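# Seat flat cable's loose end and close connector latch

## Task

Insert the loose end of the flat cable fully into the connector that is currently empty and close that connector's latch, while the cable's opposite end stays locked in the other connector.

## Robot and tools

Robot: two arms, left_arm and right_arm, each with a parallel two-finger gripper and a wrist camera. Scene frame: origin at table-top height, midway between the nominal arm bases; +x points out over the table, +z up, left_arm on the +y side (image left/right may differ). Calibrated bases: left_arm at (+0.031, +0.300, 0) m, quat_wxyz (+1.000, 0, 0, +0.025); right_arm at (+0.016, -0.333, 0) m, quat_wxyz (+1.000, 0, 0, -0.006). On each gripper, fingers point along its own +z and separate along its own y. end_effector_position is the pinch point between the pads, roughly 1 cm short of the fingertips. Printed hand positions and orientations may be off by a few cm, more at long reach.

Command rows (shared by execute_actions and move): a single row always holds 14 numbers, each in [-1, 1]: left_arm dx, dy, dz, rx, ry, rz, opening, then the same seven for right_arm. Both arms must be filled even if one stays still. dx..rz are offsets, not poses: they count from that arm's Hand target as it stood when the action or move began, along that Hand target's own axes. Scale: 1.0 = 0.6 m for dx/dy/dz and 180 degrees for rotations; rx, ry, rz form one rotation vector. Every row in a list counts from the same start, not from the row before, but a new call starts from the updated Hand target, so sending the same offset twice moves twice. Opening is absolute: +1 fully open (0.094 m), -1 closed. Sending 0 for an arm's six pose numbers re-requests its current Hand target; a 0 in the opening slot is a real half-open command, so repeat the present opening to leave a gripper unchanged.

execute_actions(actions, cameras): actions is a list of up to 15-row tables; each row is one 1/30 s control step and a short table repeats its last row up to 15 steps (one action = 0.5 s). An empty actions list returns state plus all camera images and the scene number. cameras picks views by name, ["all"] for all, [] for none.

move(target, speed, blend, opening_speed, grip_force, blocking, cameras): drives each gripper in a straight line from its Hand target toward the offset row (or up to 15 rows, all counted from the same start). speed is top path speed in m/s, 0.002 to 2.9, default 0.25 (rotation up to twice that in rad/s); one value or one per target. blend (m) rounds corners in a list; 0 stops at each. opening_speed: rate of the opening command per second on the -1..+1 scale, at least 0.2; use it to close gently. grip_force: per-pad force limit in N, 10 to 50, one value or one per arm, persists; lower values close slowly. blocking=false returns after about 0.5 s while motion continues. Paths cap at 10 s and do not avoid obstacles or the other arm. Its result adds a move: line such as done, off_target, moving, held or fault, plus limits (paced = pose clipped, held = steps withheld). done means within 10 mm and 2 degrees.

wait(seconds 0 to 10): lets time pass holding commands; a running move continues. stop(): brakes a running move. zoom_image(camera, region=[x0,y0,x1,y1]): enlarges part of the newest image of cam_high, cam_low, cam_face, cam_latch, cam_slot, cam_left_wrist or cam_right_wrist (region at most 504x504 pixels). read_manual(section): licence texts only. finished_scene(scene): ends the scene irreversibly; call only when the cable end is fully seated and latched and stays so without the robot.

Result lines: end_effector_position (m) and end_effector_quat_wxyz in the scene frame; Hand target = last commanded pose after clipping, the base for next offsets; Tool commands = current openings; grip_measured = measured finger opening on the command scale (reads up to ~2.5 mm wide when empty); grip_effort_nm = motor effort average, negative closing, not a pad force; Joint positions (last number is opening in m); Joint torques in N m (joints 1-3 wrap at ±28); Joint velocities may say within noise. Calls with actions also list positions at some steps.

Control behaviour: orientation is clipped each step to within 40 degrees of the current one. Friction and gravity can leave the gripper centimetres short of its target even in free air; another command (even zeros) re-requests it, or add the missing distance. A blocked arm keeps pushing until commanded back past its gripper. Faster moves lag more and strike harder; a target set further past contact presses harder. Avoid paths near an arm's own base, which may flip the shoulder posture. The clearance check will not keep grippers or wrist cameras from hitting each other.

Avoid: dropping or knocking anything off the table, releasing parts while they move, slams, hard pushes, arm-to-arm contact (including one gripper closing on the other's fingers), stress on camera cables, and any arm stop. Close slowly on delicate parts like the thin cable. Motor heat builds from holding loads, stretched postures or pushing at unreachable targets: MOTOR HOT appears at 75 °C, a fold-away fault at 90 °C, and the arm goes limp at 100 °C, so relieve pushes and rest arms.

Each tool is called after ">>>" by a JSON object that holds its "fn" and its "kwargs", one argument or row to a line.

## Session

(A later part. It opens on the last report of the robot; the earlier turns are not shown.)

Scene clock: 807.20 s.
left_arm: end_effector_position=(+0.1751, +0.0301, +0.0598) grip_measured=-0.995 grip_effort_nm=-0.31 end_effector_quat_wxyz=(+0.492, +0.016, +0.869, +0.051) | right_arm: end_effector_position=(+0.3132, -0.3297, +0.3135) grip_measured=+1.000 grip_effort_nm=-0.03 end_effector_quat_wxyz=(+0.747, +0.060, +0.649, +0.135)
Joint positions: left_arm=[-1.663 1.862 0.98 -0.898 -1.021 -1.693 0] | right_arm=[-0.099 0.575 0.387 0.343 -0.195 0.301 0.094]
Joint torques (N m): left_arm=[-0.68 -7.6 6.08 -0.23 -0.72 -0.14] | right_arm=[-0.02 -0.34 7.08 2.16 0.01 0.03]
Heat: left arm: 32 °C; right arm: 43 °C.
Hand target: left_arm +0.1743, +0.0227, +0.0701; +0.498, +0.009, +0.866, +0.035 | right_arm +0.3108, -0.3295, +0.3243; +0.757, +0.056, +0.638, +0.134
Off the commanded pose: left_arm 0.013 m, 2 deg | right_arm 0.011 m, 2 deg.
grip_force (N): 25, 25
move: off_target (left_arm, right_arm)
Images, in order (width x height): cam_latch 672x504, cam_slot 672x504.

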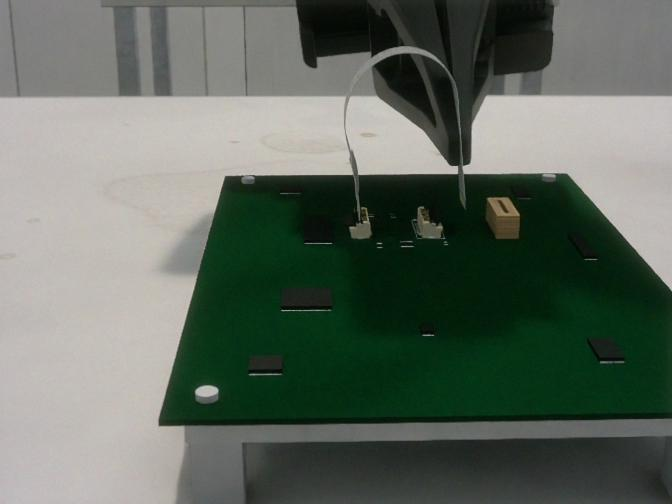

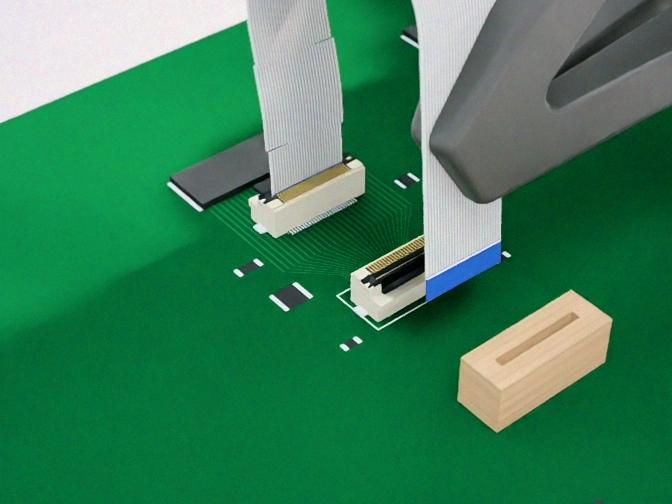

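>>> {"fn": "move", "kwargs": {
  "target": [
    [-0.0144,0,-0.0083,0,0,0,-1,0,0,0,0,0,0,1],
    [-0.0144,-0.012,-0.0083,0.007,0.0003,-0.0124,-1,0,0,0,0,0,0,1]
  ],
  "speed": 0.04,
  "cameras": ["cam_slot","cam_latch"]
}}

>>> {"fn": "zoom_image", "kwargs": {
  "camera": "cam_slot",
  "region": [290, 140, 510, 340]
}}

>>> {"fn": "zoom_image", "kwargs": {
  "camera": "cam_latch",
  "region": [370, 150, 490, 250]
}}

Scene clock: 812.60 s.
left_arm: end_effector_position=(+0.1749, +0.0267, +0.0638) grip_measured=-0.995 grip_effort_nm=-0.31 end_effector_quat_wxyz=(+0.492, +0.014, +0.869, +0.049) | right_arm: end_effector_position=(+0.3132, -0.3297, +0.3135) grip_measured=+1.000 grip_effort_nm=-0.03 end_effector_quat_wxyz=(+0.747, +0.060, +0.649, +0.135)
Joint positions: left_arm=[-1.663 1.862 1.001 -0.916 -1.021 -1.694 0] | right_arm=[-0.099 0.575 0.387 0.343 -0.195 0.301 0.094]
Joint torques (N m): left_arm=[-0.62 -9.24 6.27 -0.05 -0.75 -0.13] | right_arm=[0.06 -0.42 7.06 2.2 0.01 0.01]
Heat: left arm: 32 °C; right arm: 43 °C.
Hand target: left_arm +0.1745, +0.0149, +0.0795; +0.498, -0.002, +0.867, +0.016 | right_arm +0.3108, -0.3295, +0.3243; +0.757, +0.056, +0.638, +0.134
Off the commanded pose: left_arm 0.020 m, 4 deg | right_arm 0.011 m, 2 deg.
grip_force (N): 25, 25
move: off_target (left_arm, right_arm)
Images, in order (width x height): cam_latch 672x504, cam_slot 672x504.

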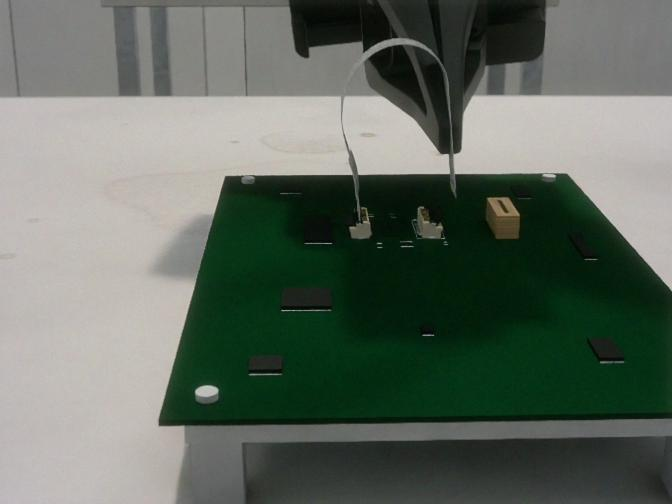

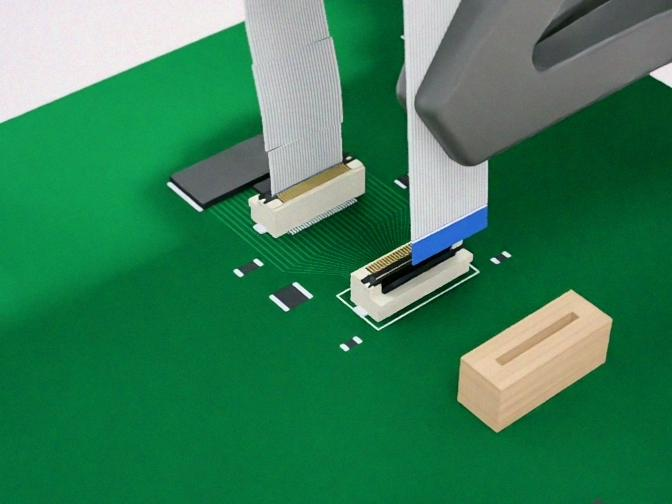

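Scaled by 2.291.

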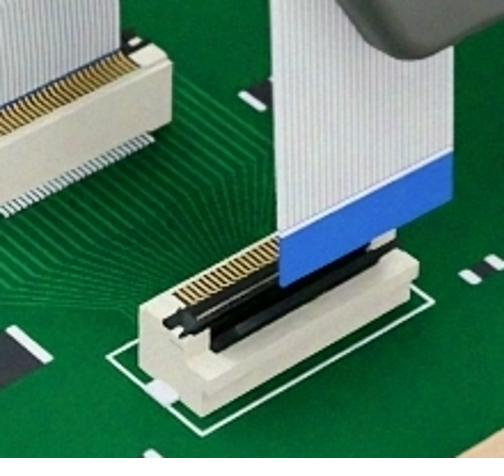

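Scaled by 4.200.

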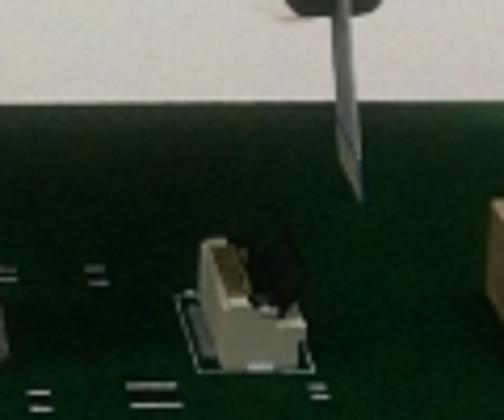

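>>> {"fn": "move", "kwargs": {
  "target": [0,-0.0173,0,0.0103,0.0004,-0.0179,-1,0,0,0,0,0,0,1],
  "speed": 0.04,
  "cameras": ["cam_slot","cam_latch"]
}}

>>> {"fn": "zoom_image", "kwargs": {
  "camera": "cam_slot",
  "region": [290, 140, 510, 340]
}}

>>> {"fn": "zoom_image", "kwargs": {
  "camera": "cam_latch",
  "region": [370, 150, 490, 250]
}}

Scene clock: 818.50 s.
left_arm: end_effector_position=(+0.1745, +0.0163, +0.0620) grip_measured=-0.995 grip_effort_nm=-0.32 end_effector_quat_wxyz=(+0.491, -0.002, +0.871, +0.021) | right_arm: end_effector_position=(+0.3132, -0.3297, +0.3135) grip_measured=+1.000 grip_effort_nm=-0.03 end_effector_quat_wxyz=(+0.747, +0.060, +0.649, +0.135)
Joint positions: left_arm=[-1.663 1.862 1.001 -0.851 -1.021 -1.696 0] | right_arm=[-0.099 0.575 0.387 0.343 -0.195 0.301 0.094]
Joint torques (N m): left_arm=[-0.44 -9.48 6.3 0.04 -0.79 -0.11] | right_arm=[0.05 -0.47 7.13 2.18 0 -0.02]
Heat: left arm: 32 °C; right arm: 43 °C.
Hand target: left_arm +0.1747, +0.0045, +0.0793; +0.498, -0.019, +0.867, -0.012 | right_arm +0.3108, -0.3295, +0.3243; +0.757, +0.056, +0.638, +0.134
Off the commanded pose: left_arm 0.021 m, 4 deg | right_arm 0.011 m, 2 deg.
grip_force (N): 25, 25
move: off_target (left_arm, right_arm)
Images, in order (width x height): cam_latch 672x504, cam_slot 672x504.

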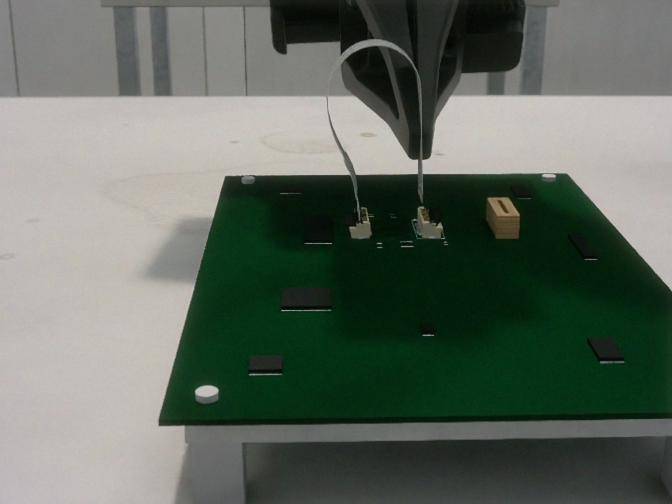

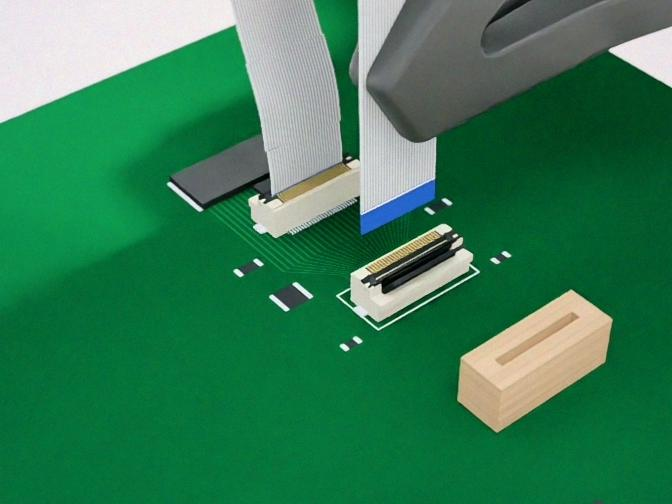

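Scaled by 2.291.

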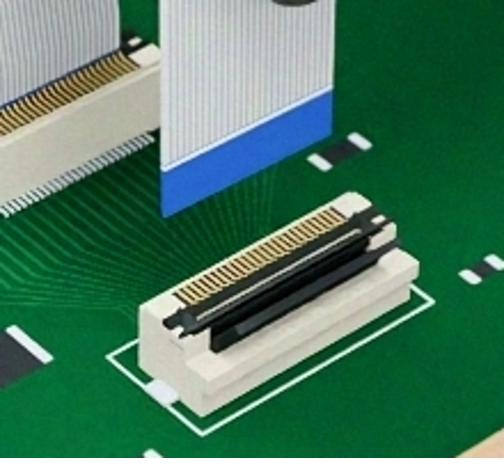

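Scaled by 4.200.

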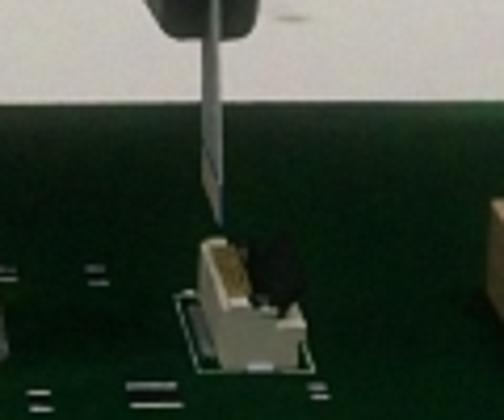

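>>> {"fn": "move", "kwargs": {
  "target": [0.0202,0.0056,0.0117,-0.0089,-0.0004,0.0154,-1,0,0,0,0,0,0,1],
  "speed": 0.04,
  "cameras": ["cam_slot","cam_latch"]
}}

>>> {"fn": "zoom_image", "kwargs": {
  "camera": "cam_slot",
  "region": [290, 140, 510, 340]
}}

>>> {"fn": "zoom_image", "kwargs": {
  "camera": "cam_latch",
  "region": [370, 150, 490, 250]
}}

Scene clock: 826.73 s.
left_arm: end_effector_position=(+0.1745, +0.0162, +0.0620) grip_measured=-0.995 grip_effort_nm=-0.32 end_effector_quat_wxyz=(+0.491, -0.002, +0.871, +0.021) | right_arm: end_effector_position=(+0.3132, -0.3297, +0.3135) grip_measured=+1.000 grip_effort_nm=-0.03 end_effector_quat_wxyz=(+0.747, +0.060, +0.649, +0.135)
Joint positions: left_arm=[-1.663 1.862 1.001 -0.851 -1.021 -1.696 0] | right_arm=[-0.099 0.575 0.387 0.343 -0.195 0.301 0.094]
Joint torques (N m): left_arm=[-0.49 -5.6 6.45 0.03 -0.75 -0.07] | right_arm=[-0.08 -0.34 6.94 2.18 0 -0.01]
Heat: left arm: 32 °C; right arm: 44 °C.
Hand target: left_arm +0.1746, +0.0073, +0.0652; +0.498, -0.005, +0.867, +0.012 | right_arm +0.3108, -0.3295, +0.3243; +0.757, +0.056, +0.638, +0.134
Off the commanded pose: left_arm 0.009 m, 1 deg | right_arm 0.011 m, 2 deg.
grip_force (N): 25, 25
move: off_target (right_arm)
Images, in order (width x height): cam_latch 672x504, cam_slot 672x504.

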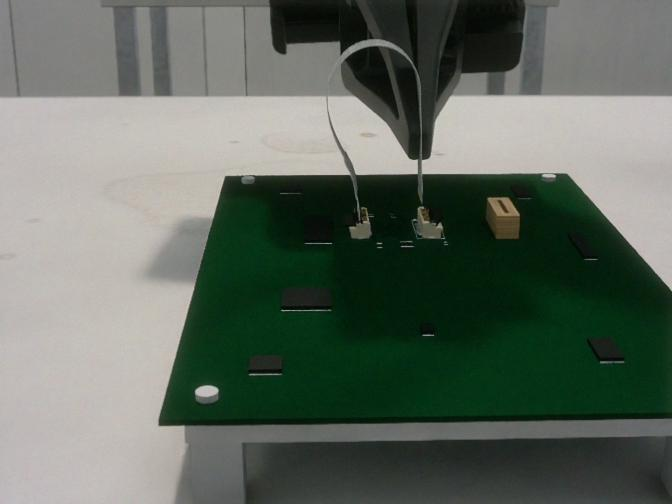

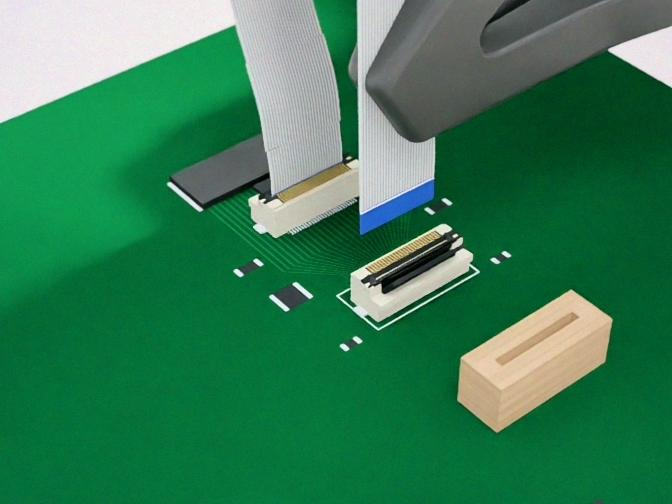

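Scaled by 2.291.

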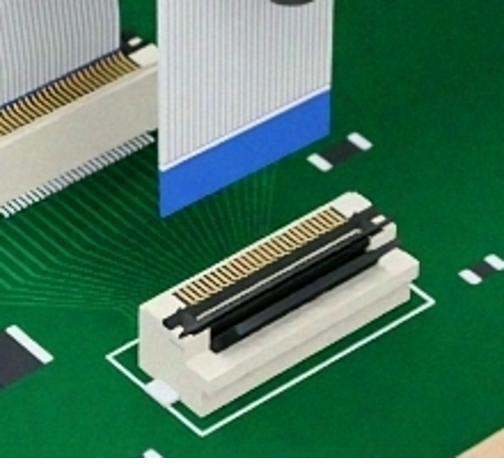

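Scaled by 4.200.

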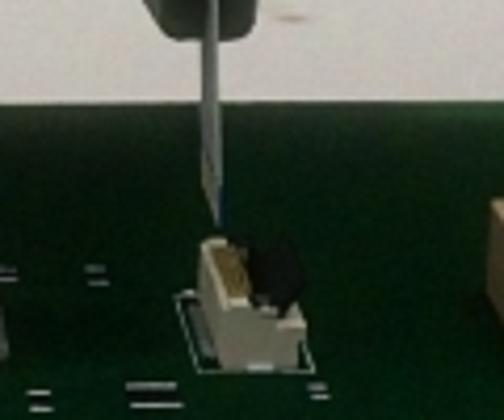

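>>> {"fn": "move", "kwargs": {
  "target": [
    [0.0012,0.0051,-0.002,-0.0030,-0.0001,0.0052,-1,0,0,0,0,0,0,1],
    [0.0070,0.0065,0.0013,-0.0056,-0.0002,0.0097,-1,0,0,0,0,0,0,1]
  ],
  "speed": 0.04,
  "cameras": ["cam_slot","cam_latch"]
}}

>>> {"fn": "zoom_image", "kwargs": {
  "camera": "cam_slot",
  "region": [340, 210, 480, 330]
}}

>>> {"fn": "zoom_image", "kwargs": {
  "camera": "cam_latch",
  "region": [370, 150, 490, 250]
}}

Scene clock: 832.07 s.
left_arm: end_effector_position=(+0.1746, +0.0174, +0.0587) grip_measured=-0.995 grip_effort_nm=-0.32 end_effector_quat_wxyz=(+0.491, +0.002, +0.871, +0.030) | right_arm: end_effector_position=(+0.3132, -0.3297, +0.3135) grip_measured=+1.000 grip_effort_nm=-0.03 end_effector_quat_wxyz=(+0.747, +0.060, +0.649, +0.135)
Joint positions: left_arm=[-1.663 1.879 1.006 -0.861 -1.021 -1.699 0] | right_arm=[-0.099 0.575 0.387 0.343 -0.195 0.301 0.094]
Joint torques (N m): left_arm=[-1.02 -5.61 6.15 -0.17 -0.74 -0.13] | right_arm=[0.03 -0.32 7.05 2.16 0.02 0.03]
Heat: left arm: 32 °C; right arm: 44 °C.
Hand target: left_arm +0.1731, +0.0112, +0.0612; +0.498, +0.004, +0.867, +0.027 | right_arm +0.3108, -0.3295, +0.3243; +0.757, +0.056, +0.638, +0.134
Off the commanded pose: left_arm 0.007 m, 1 deg | right_arm 0.011 m, 2 deg.
grip_force (N): 25, 25
move: off_target (right_arm)
Images, in order (width x height): cam_latch 672x504, cam_slot 672x504.

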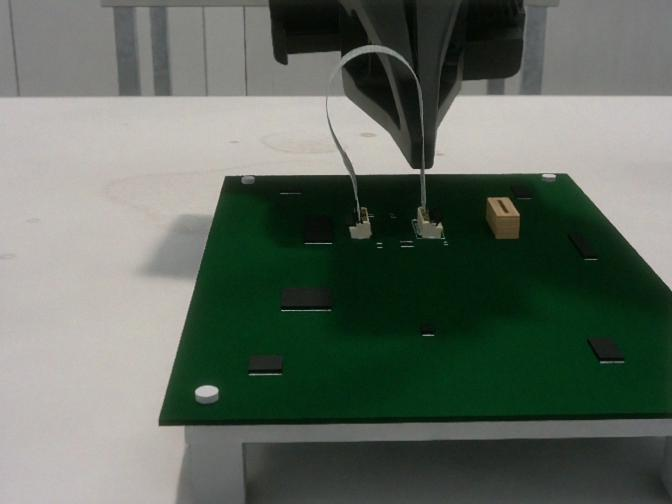

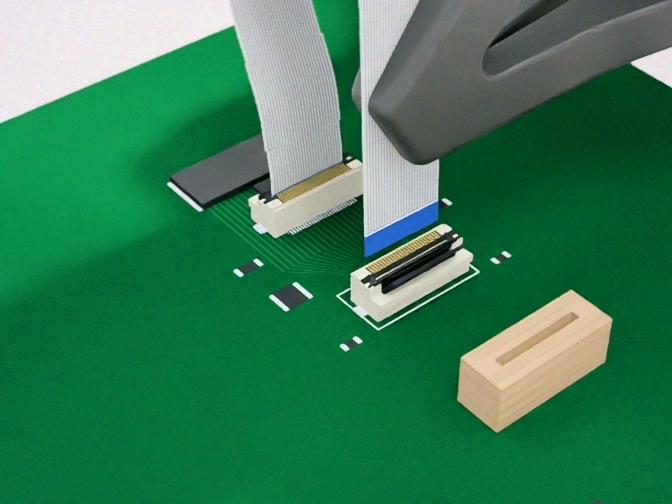

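Scaled by 3.600.

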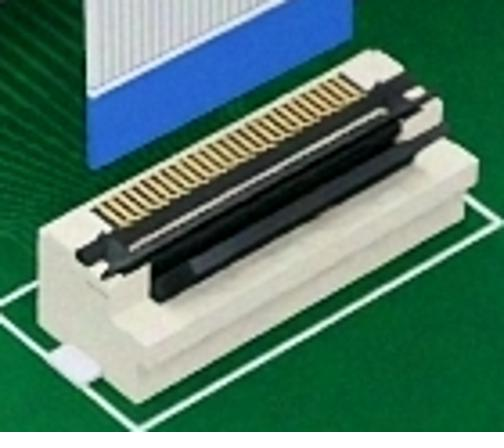

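Scaled by 4.200.

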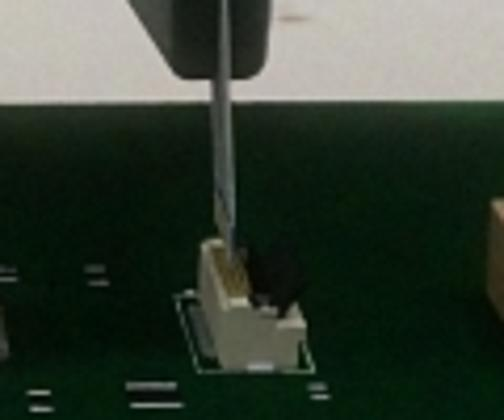

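>>> {"fn": "move", "kwargs": {
  "target": [
    [0.0008,0.0012,-0.0014,-0.0007,0,0.0012,-1,0,0,0,0,0,0,1],
    [0.0048,0.0024,0.0009,-0.0025,0,0.0043,-1,0,0,0,0,0,0,1]
  ],
  "speed": 0.03,
  "cameras": ["cam_slot","cam_latch"]
}}

>>> {"fn": "zoom_image", "kwargs": {
  "camera": "cam_slot",
  "region": [340, 210, 480, 330]
}}

>>> {"fn": "zoom_image", "kwargs": {
  "camera": "cam_latch",
  "region": [370, 150, 490, 250]
}}

Scene clock: 838.10 s.
left_arm: end_effector_position=(+0.1737, +0.0193, +0.0561) grip_measured=-0.995 grip_effort_nm=-0.31 end_effector_quat_wxyz=(+0.492, +0.006, +0.870, +0.037) | right_arm: end_effector_position=(+0.3132, -0.3297, +0.3135) grip_measured=+1.000 grip_effort_nm=-0.03 end_effector_quat_wxyz=(+0.747, +0.060, +0.649, +0.135)
Joint positions: left_arm=[-1.666 1.89 1.006 -0.872 -1.02 -1.705 0] | right_arm=[-0.099 0.575 0.387 0.343 -0.195 0.301 0.094]
Joint torques (N m): left_arm=[-0.95 -5.64 6.26 -0.18 -0.72 -0.12] | right_arm=[0.05 -0.13 7.06 2.16 0.01 0.04]
Heat: left arm: 32 °C; right arm: 44 °C.
Hand target: left_arm +0.1721, +0.0129, +0.0585; +0.498, +0.008, +0.866, +0.034 | right_arm +0.3108, -0.3295, +0.3243; +0.757, +0.056, +0.638, +0.134
Off the commanded pose: left_arm 0.007 m, 1 deg | right_arm 0.011 m, 2 deg.
grip_force (N): 25, 25
move: off_target (right_arm)
Images, in order (width x height): cam_latch 672x504, cam_slot 672x504.

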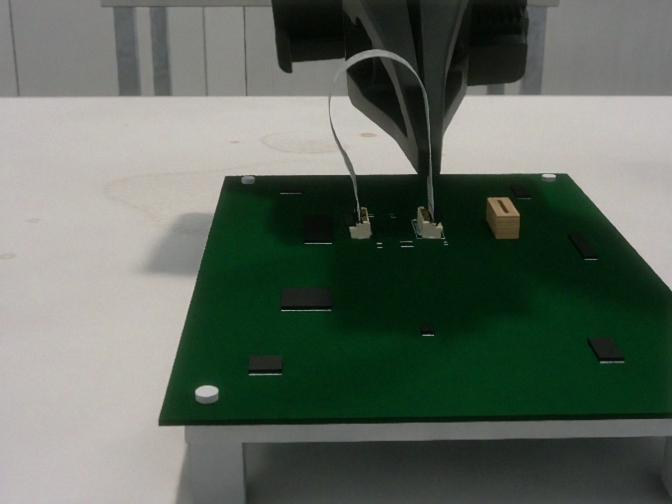

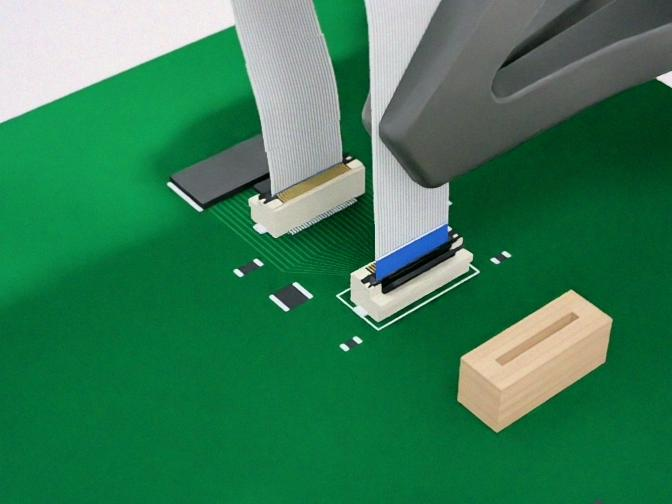

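Scaled by 3.600.

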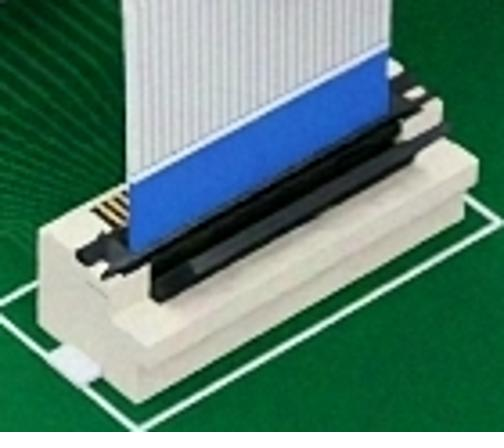

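Scaled by 4.200.

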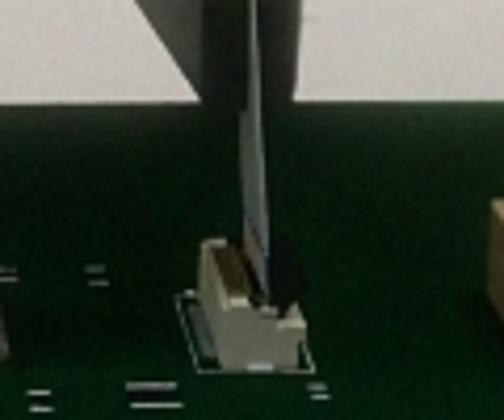

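>>> {"fn": "move", "kwargs": {
  "target": [0.0040,0.0008,0.0023,-0.0018,0,0.0031,-1,0,0,0,0,0,0,1],
  "speed": 0.03,
  "cameras": ["cam_slot","cam_latch"]
}}

>>> {"fn": "zoom_image", "kwargs": {
  "camera": "cam_slot",
  "region": [340, 210, 480, 330]
}}

>>> {"fn": "zoom_image", "kwargs": {
  "camera": "cam_latch",
  "region": [370, 150, 490, 250]
}}

Scene clock: 841.20 s.
left_arm: end_effector_position=(+0.1736, +0.0191, +0.0545) grip_measured=-0.995 grip_effort_nm=-0.32 end_effector_quat_wxyz=(+0.492, +0.008, +0.870, +0.040) | right_arm: end_effector_position=(+0.3132, -0.3297, +0.3135) grip_measured=+1.000 grip_effort_nm=-0.03 end_effector_quat_wxyz=(+0.747, +0.060, +0.649, +0.135)
Joint positions: left_arm=[-1.666 1.899 1.009 -0.874 -1.02 -1.705 0] | right_arm=[-0.099 0.575 0.387 0.343 -0.195 0.301 0.094]
Joint torques (N m): left_arm=[-0.92 -5.55 5.97 -0.17 -0.71 -0.11] | right_arm=[0.01 -0.29 7.04 2.13 -0.02 -0.01]
Heat: left arm: 32 °C; right arm: 44 °C.
Hand target: left_arm +0.1721, +0.0135, +0.0557; +0.498, +0.011, +0.866, +0.039 | right_arm +0.3108, -0.3295, +0.3243; +0.757, +0.056, +0.638, +0.134
Off the commanded pose: left_arm 0.006 m, 1 deg | right_arm 0.011 m, 2 deg.
grip_force (N): 25, 25
move: off_target (right_arm)
Images, in order (width x height): cam_latch 672x504, cam_slot 672x504.

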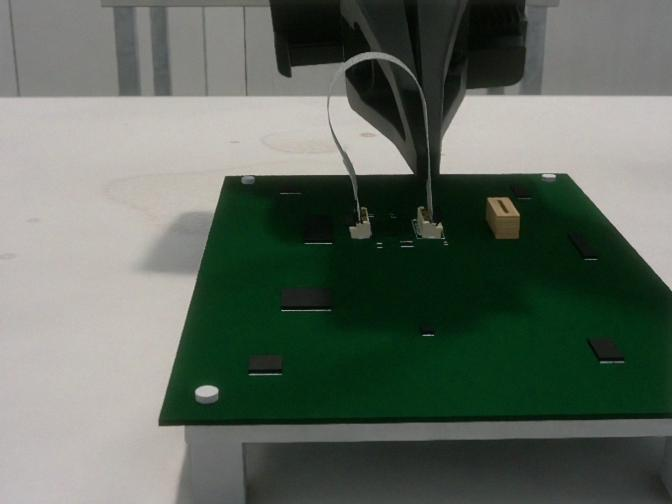

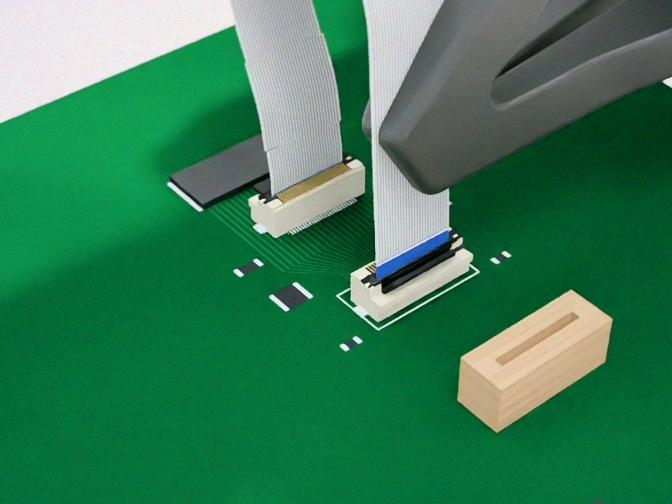

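Scaled by 3.600.

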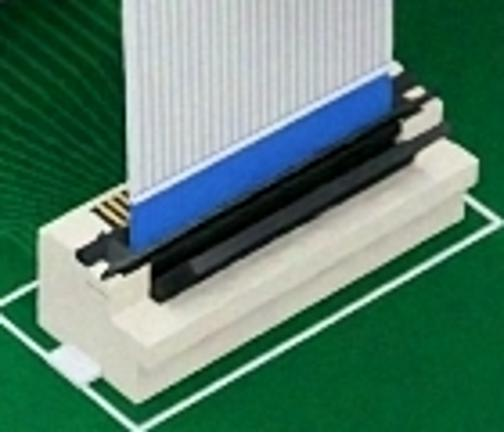

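Scaled by 4.200.

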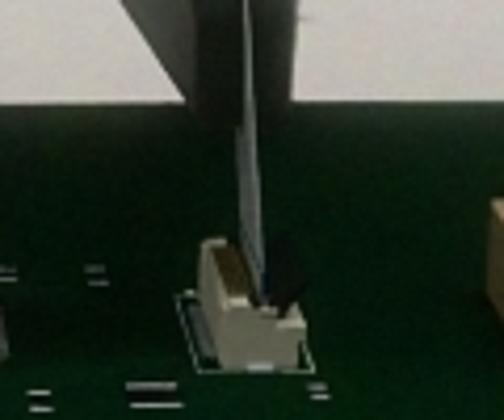

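>>> {"fn": "move", "kwargs": {
  "target": [0.0058,0.0012,0.0033,-0.0026,0,0.0045,-1,0,0,0,0,0,0,1],
  "speed": 0.03,
  "cameras": ["cam_slot","cam_latch"]
}}

>>> {"fn": "zoom_image", "kwargs": {
  "camera": "cam_slot",
  "region": [340, 210, 480, 330]
}}

>>> {"fn": "zoom_image", "kwargs": {
  "camera": "cam_latch",
  "region": [370, 150, 490, 250]
}}

Scene clock: 844.43 s.
left_arm: end_effector_position=(+0.1737, +0.0195, +0.0522) grip_measured=-0.995 grip_effort_nm=-0.32 end_effector_quat_wxyz=(+0.492, +0.011, +0.869, +0.046) | right_arm: end_effector_position=(+0.3132, -0.3297, +0.3135) grip_measured=+1.000 grip_effort_nm=-0.03 end_effector_quat_wxyz=(+0.747, +0.060, +0.649, +0.135)
Joint positions: left_arm=[-1.666 1.911 1.012 -0.877 -1.021 -1.705 0] | right_arm=[-0.099 0.575 0.387 0.343 -0.195 0.301 0.094]
Joint torques (N m): left_arm=[-0.91 -5.39 5.74 -0.15 -0.68 -0.11] | right_arm=[0.13 -0.44 7.08 2.15 -0.01 -0.02]
Heat: left arm: 32 °C; right arm: 44 °C.
Hand target: left_arm +0.1720, +0.0146, +0.0518; +0.498, +0.015, +0.866, +0.046 | right_arm +0.3108, -0.3295, +0.3243; +0.757, +0.056, +0.638, +0.134
Off the commanded pose: left_arm 0.005 m, 1 deg | right_arm 0.011 m, 2 deg.
grip_force (N): 25, 25
move: off_target (right_arm)
Images, in order (width x height): cam_latch 672x504, cam_slot 672x504.

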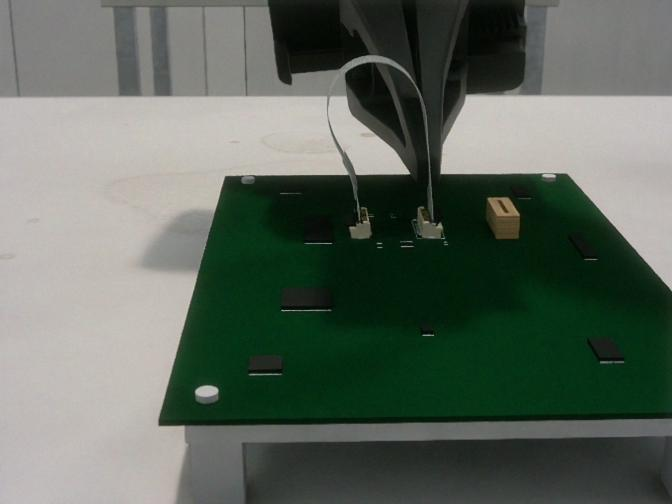

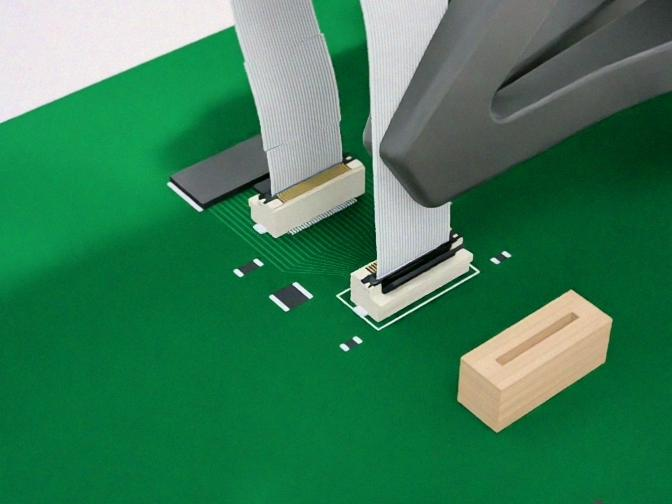

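Scaled by 3.600.

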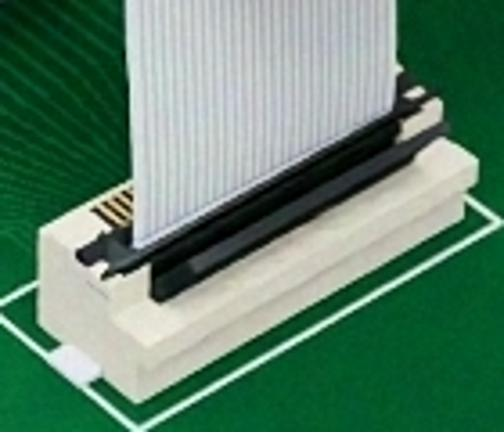

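Scaled by 4.200.

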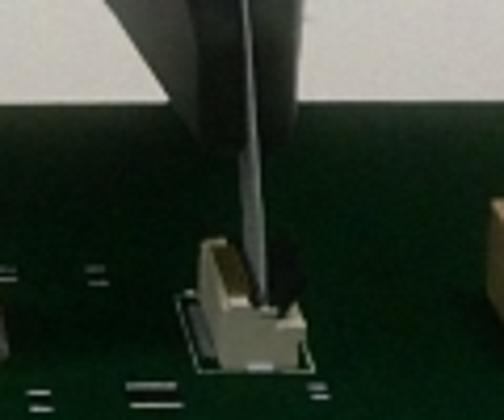

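>>> {"fn": "move", "kwargs": {
  "target": [
    [0.0050,0.001,0.0029,-0.0022,0,0.0038,-1,0,0,0,0,0,0,1]
  ],
  "speed": 0.03,
  "cameras": ["cam_slot","cam_latch"]
}}

>>> {"fn": "zoom_image", "kwargs": {
  "camera": "cam_slot",
  "region": [340, 210, 480, 330]
}}

>>> {"fn": "zoom_image", "kwargs": {
  "camera": "cam_latch",
  "region": [370, 150, 490, 250]
}}

Scene clock: 848.50 s.
left_arm: end_effector_position=(+0.1750, +0.0203, +0.0518) grip_measured=-0.995 grip_effort_nm=-0.32 end_effector_quat_wxyz=(+0.498, +0.015, +0.865, +0.051) | right_arm: end_effector_position=(+0.3132, -0.3297, +0.3135) grip_measured=+1.000 grip_effort_nm=-0.03 end_effector_quat_wxyz=(+0.747, +0.060, +0.649, +0.135)
Joint positions: left_arm=[-1.666 1.921 1.012 -0.881 -1.035 -1.705 0] | right_arm=[-0.099 0.575 0.387 0.343 -0.195 0.301 0.094]
Joint torques (N m): left_arm=[-0.94 -5.18 5.74 -0.16 -0.52 -0.12] | right_arm=[0.12 -0.44 7.02 2.18 -0.02 -0.01]
Heat: left arm: 32 °C; right arm: 44 °C.
Hand target: left_arm +0.1720, +0.0155, +0.0484; +0.497, +0.018, +0.866, +0.052 | right_arm +0.3108, -0.3295, +0.3243; +0.757, +0.056, +0.638, +0.134
Off the commanded pose: left_arm 0.007 m, 0 deg | right_arm 0.011 m, 2 deg.
grip_force (N): 25, 25
move: off_target (right_arm)
Images, in order (width x height): cam_latch 672x504, cam_slot 672x504.

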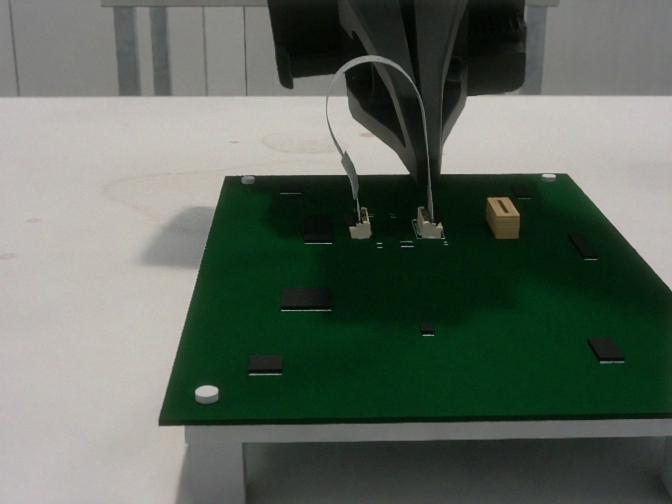

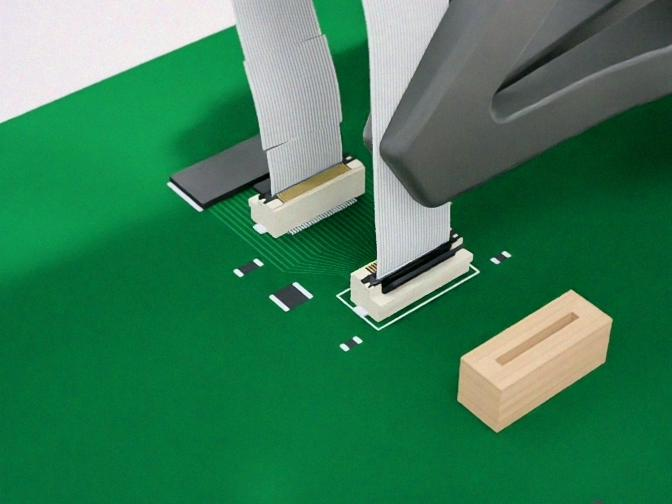

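Scaled by 3.600.

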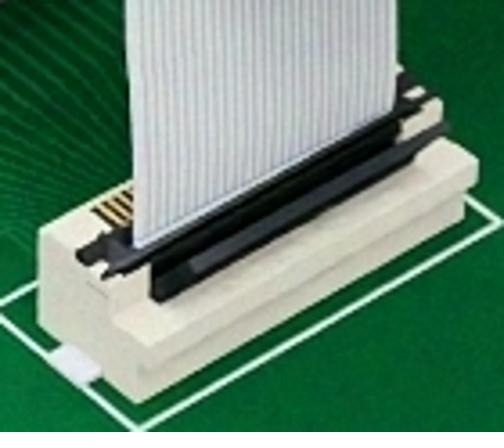

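Scaled by 4.200.

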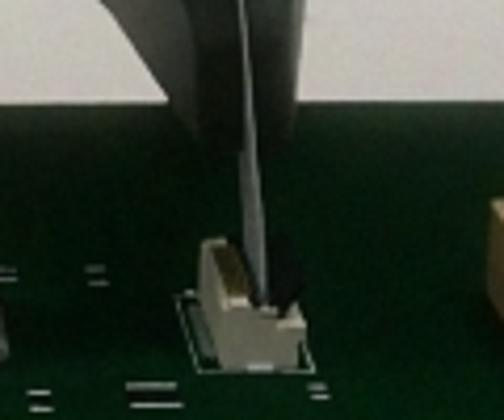

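>>> {"fn": "move", "kwargs": {
  "target": [
    [-0.0043,0,-0.0025,0,0,0,-1,0,0,0,0,0,0,1],
    [-0.0043,0,-0.0025,0,0,0,-0.6,0,0,0,0,0,0,1],
    [-0.0043,0,-0.0855,0,0,0,-0.6,0,0,0,0,0,0,1]
  ],
  "speed": 0.06,
  "cameras": ["cam_slot","cam_latch"]
}}

>>> {"fn": "zoom_image", "kwargs": {
  "camera": "cam_slot",
  "region": [340, 210, 480, 330]
}}

>>> {"fn": "zoom_image", "kwargs": {
  "camera": "cam_latch",
  "region": [370, 150, 490, 250]
}}

Scene clock: 854.80 s.
left_arm: end_effector_position=(+0.1300, +0.0163, +0.0752) grip_measured=-0.602 grip_effort_nm=0.06 end_effector_quat_wxyz=(+0.492, +0.018, +0.869, +0.053) | right_arm: end_effector_position=(+0.3132, -0.3297, +0.3135) grip_measured=+1.000 grip_effort_nm=-0.03 end_effector_quat_wxyz=(+0.747, +0.060, +0.649, +0.135)
Joint positions: left_arm=[-1.811 1.949 1.153 -1.205 -0.975 -1.95 0.019] | right_arm=[-0.099 0.575 0.387 0.343 -0.195 0.301 0.094]
Joint torques (N m): left_arm=[-0.44 -5.91 5.93 -0.52 -0.61 -0.15] | right_arm=[0.03 -0.31 7.06 2.17 0 -0.03]
Heat: left arm: 32 °C; right arm: 44 °C.
Hand target: left_arm +0.1290, +0.0115, +0.0763; +0.497, +0.018, +0.866, +0.052 | right_arm +0.3108, -0.3295, +0.3243; +0.757, +0.056, +0.638, +0.134
Off the commanded pose: left_arm 0.005 m, 1 deg | right_arm 0.011 m, 2 deg.
grip_force (N): 25, 25
move: off_target (right_arm)
Images, in order (width x height): cam_latch 672x504, cam_slot 672x504.

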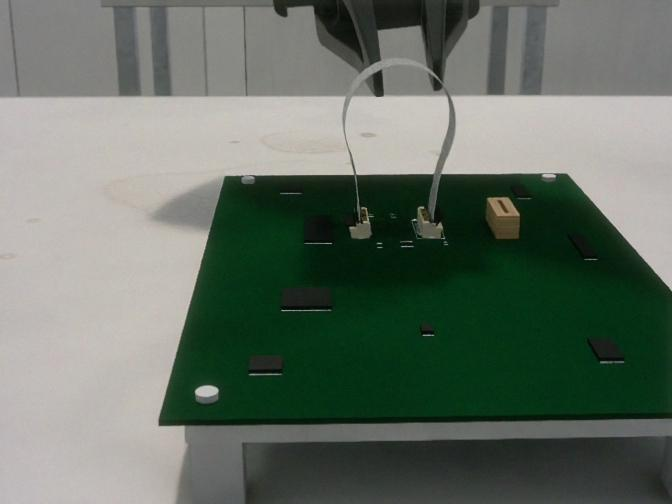

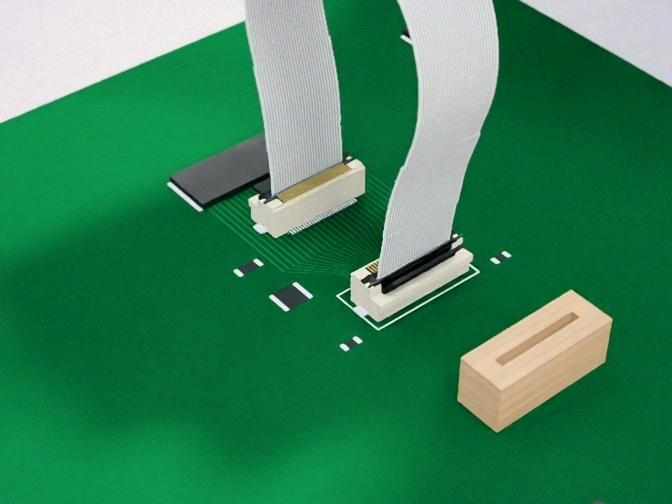

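Scaled by 3.600.

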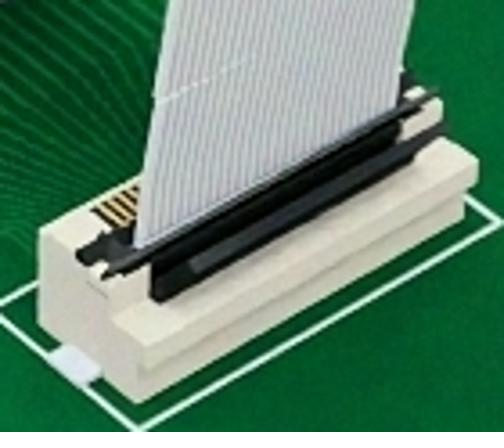

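Scaled by 4.200.

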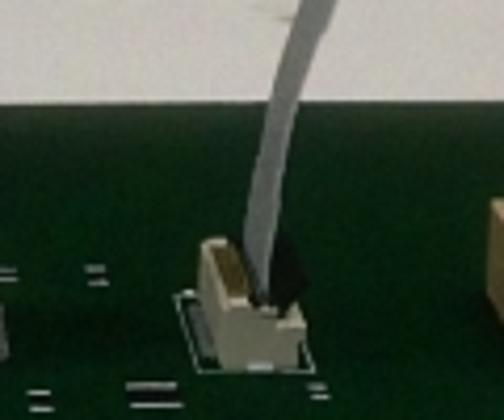

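>>> {"fn": "move", "kwargs": {
  "target": [
    [0.0168,0.0388,0.0127,0.0154,0.0006,-0.0264,-1,0,0,0,0,0,0,1],
    [-0.0176,0.0359,0.0911,0.0154,0.0006,-0.0264,-1,0,0,0,0,0,0,1]
  ],
  "speed": 0.08,
  "cameras": ["cam_slot","cam_latch"]
}}

>>> {"fn": "zoom_image", "kwargs": {
  "camera": "cam_slot",
  "region": [290, 140, 510, 340]
}}

>>> {"fn": "zoom_image", "kwargs": {
  "camera": "cam_latch",
  "region": [370, 130, 550, 270]
}}

Scene clock: 872.67 s.
left_arm: end_effector_position=(+0.1766, +0.0358, +0.0491) grip_measured=-0.997 grip_effort_nm=-0.19 end_effector_quat_wxyz=(+0.486, +0.000, +0.874, +0.022) | right_arm: end_effector_position=(+0.3132, -0.3297, +0.3135) grip_measured=+1.000 grip_effort_nm=-0.03 end_effector_quat_wxyz=(+0.747, +0.060, +0.649, +0.135)
Joint positions: left_arm=[-1.654 1.822 0.892 -0.766 -1.011 -1.673 0] | right_arm=[-0.099 0.575 0.387 0.343 -0.195 0.301 0.094]
Joint torques (N m): left_arm=[0.54 -8.79 3.14 0.09 -0.91 0.04] | right_arm=[0.01 -0.46 6.99 2.17 0.02 -0.01]
Heat: left arm: 33 °C; right arm: 44 °C.
Hand target: left_arm +0.1811, +0.0361, +0.0603; +0.498, -0.005, +0.867, +0.011 | right_arm +0.3108, -0.3295, +0.3243; +0.757, +0.056, +0.638, +0.134
Off the commanded pose: left_arm 0.012 m, 2 deg | right_arm 0.011 m, 2 deg.
grip_force (N): 25, 25
move: off_target (left_arm, right_arm)
Images, in order (width x height): cam_latch 672x504, cam_slot 672x504.

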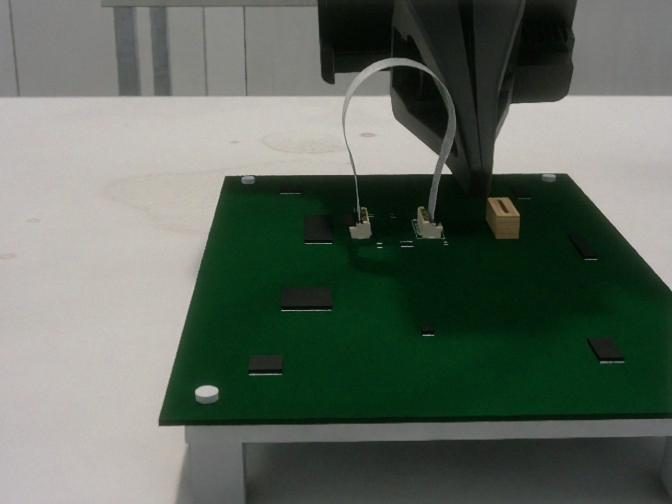

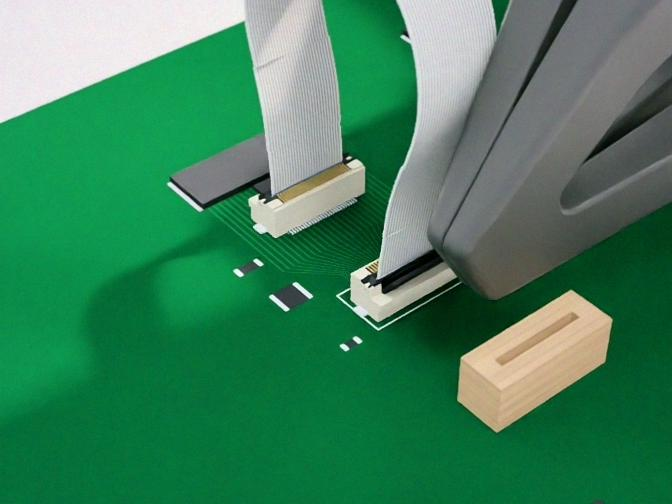

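Scaled by 2.291.

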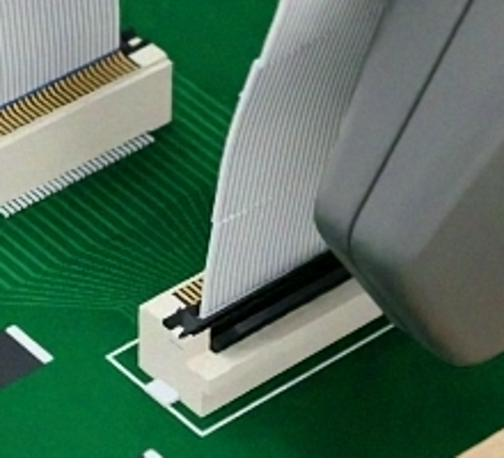

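Scaled by 2.800.

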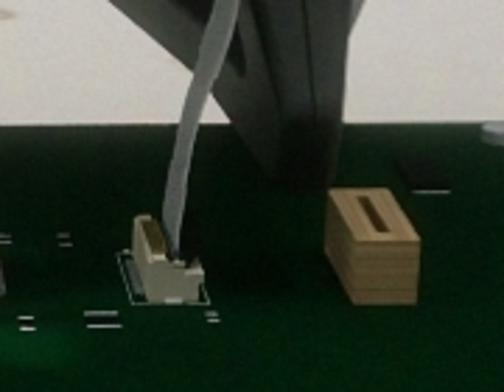

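>>> {"fn": "move", "kwargs": {
  "target": [0,-0.0167,0,0.008,0.0003,-0.0138,-1,0,0,0,0,0,0,1],
  "speed": 0.05,
  "cameras": ["cam_slot","cam_latch"]
}}

>>> {"fn": "zoom_image", "kwargs": {
  "camera": "cam_slot",
  "region": [290, 140, 510, 340]
}}

>>> {"fn": "zoom_image", "kwargs": {
  "camera": "cam_latch",
  "region": [370, 130, 550, 270]
}}

Scene clock: 878.20 s.
left_arm: end_effector_position=(+0.1763, +0.0278, +0.0483) grip_measured=-0.997 grip_effort_nm=-0.19 end_effector_quat_wxyz=(+0.485, -0.011, +0.875, +0.001) | right_arm: end_effector_position=(+0.3132, -0.3297, +0.3135) grip_measured=+1.000 grip_effort_nm=-0.03 end_effector_quat_wxyz=(+0.747, +0.060, +0.649, +0.135)
Joint positions: left_arm=[-1.654 1.822 0.892 -0.717 -1.011 -1.671 0] | right_arm=[-0.099 0.575 0.387 0.343 -0.195 0.301 0.094]
Joint torques (N m): left_arm=[0.69 -8.43 3.88 0.1 -0.92 0.09] | right_arm=[0.16 -0.28 6.98 2.15 -0.01 -0.02]
Heat: left arm: 33 °C; right arm: 44 °C.
Hand target: left_arm +0.1813, +0.0261, +0.0602; +0.497, -0.018, +0.867, -0.011 | right_arm +0.3108, -0.3295, +0.3243; +0.757, +0.056, +0.638, +0.134
Off the commanded pose: left_arm 0.013 m, 2 deg | right_arm 0.011 m, 2 deg.
grip_force (N): 25, 25
move: off_target (left_arm, right_arm)
Images, in order (width x height): cam_latch 672x504, cam_slot 672x504.

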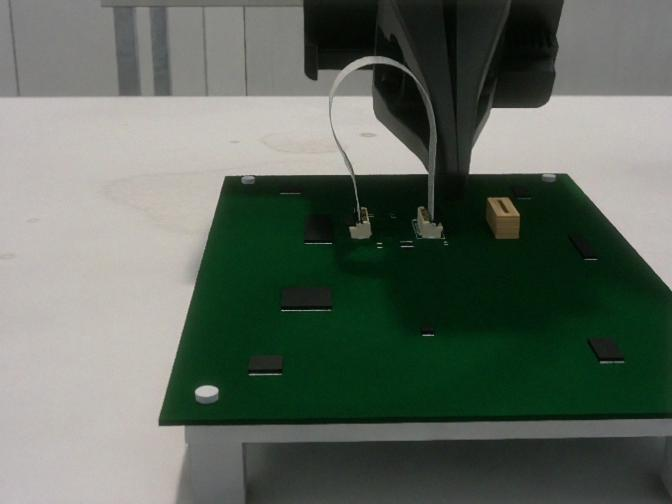

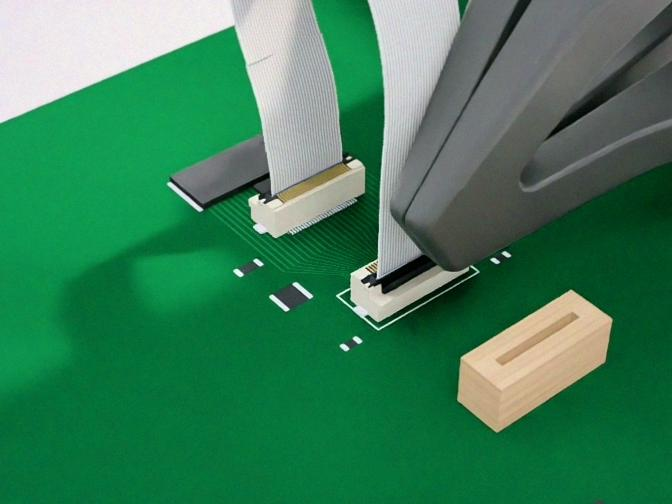

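Scaled by 2.291.

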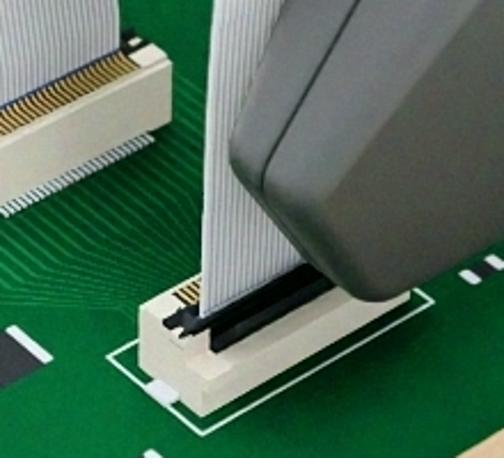

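Scaled by 2.800.

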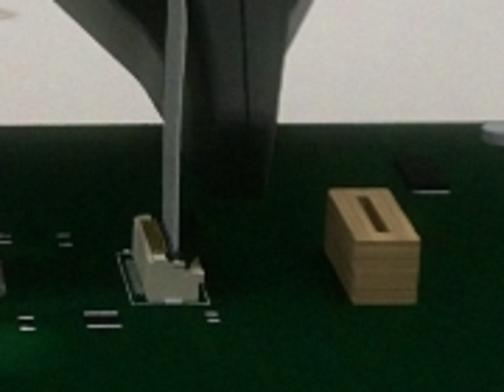

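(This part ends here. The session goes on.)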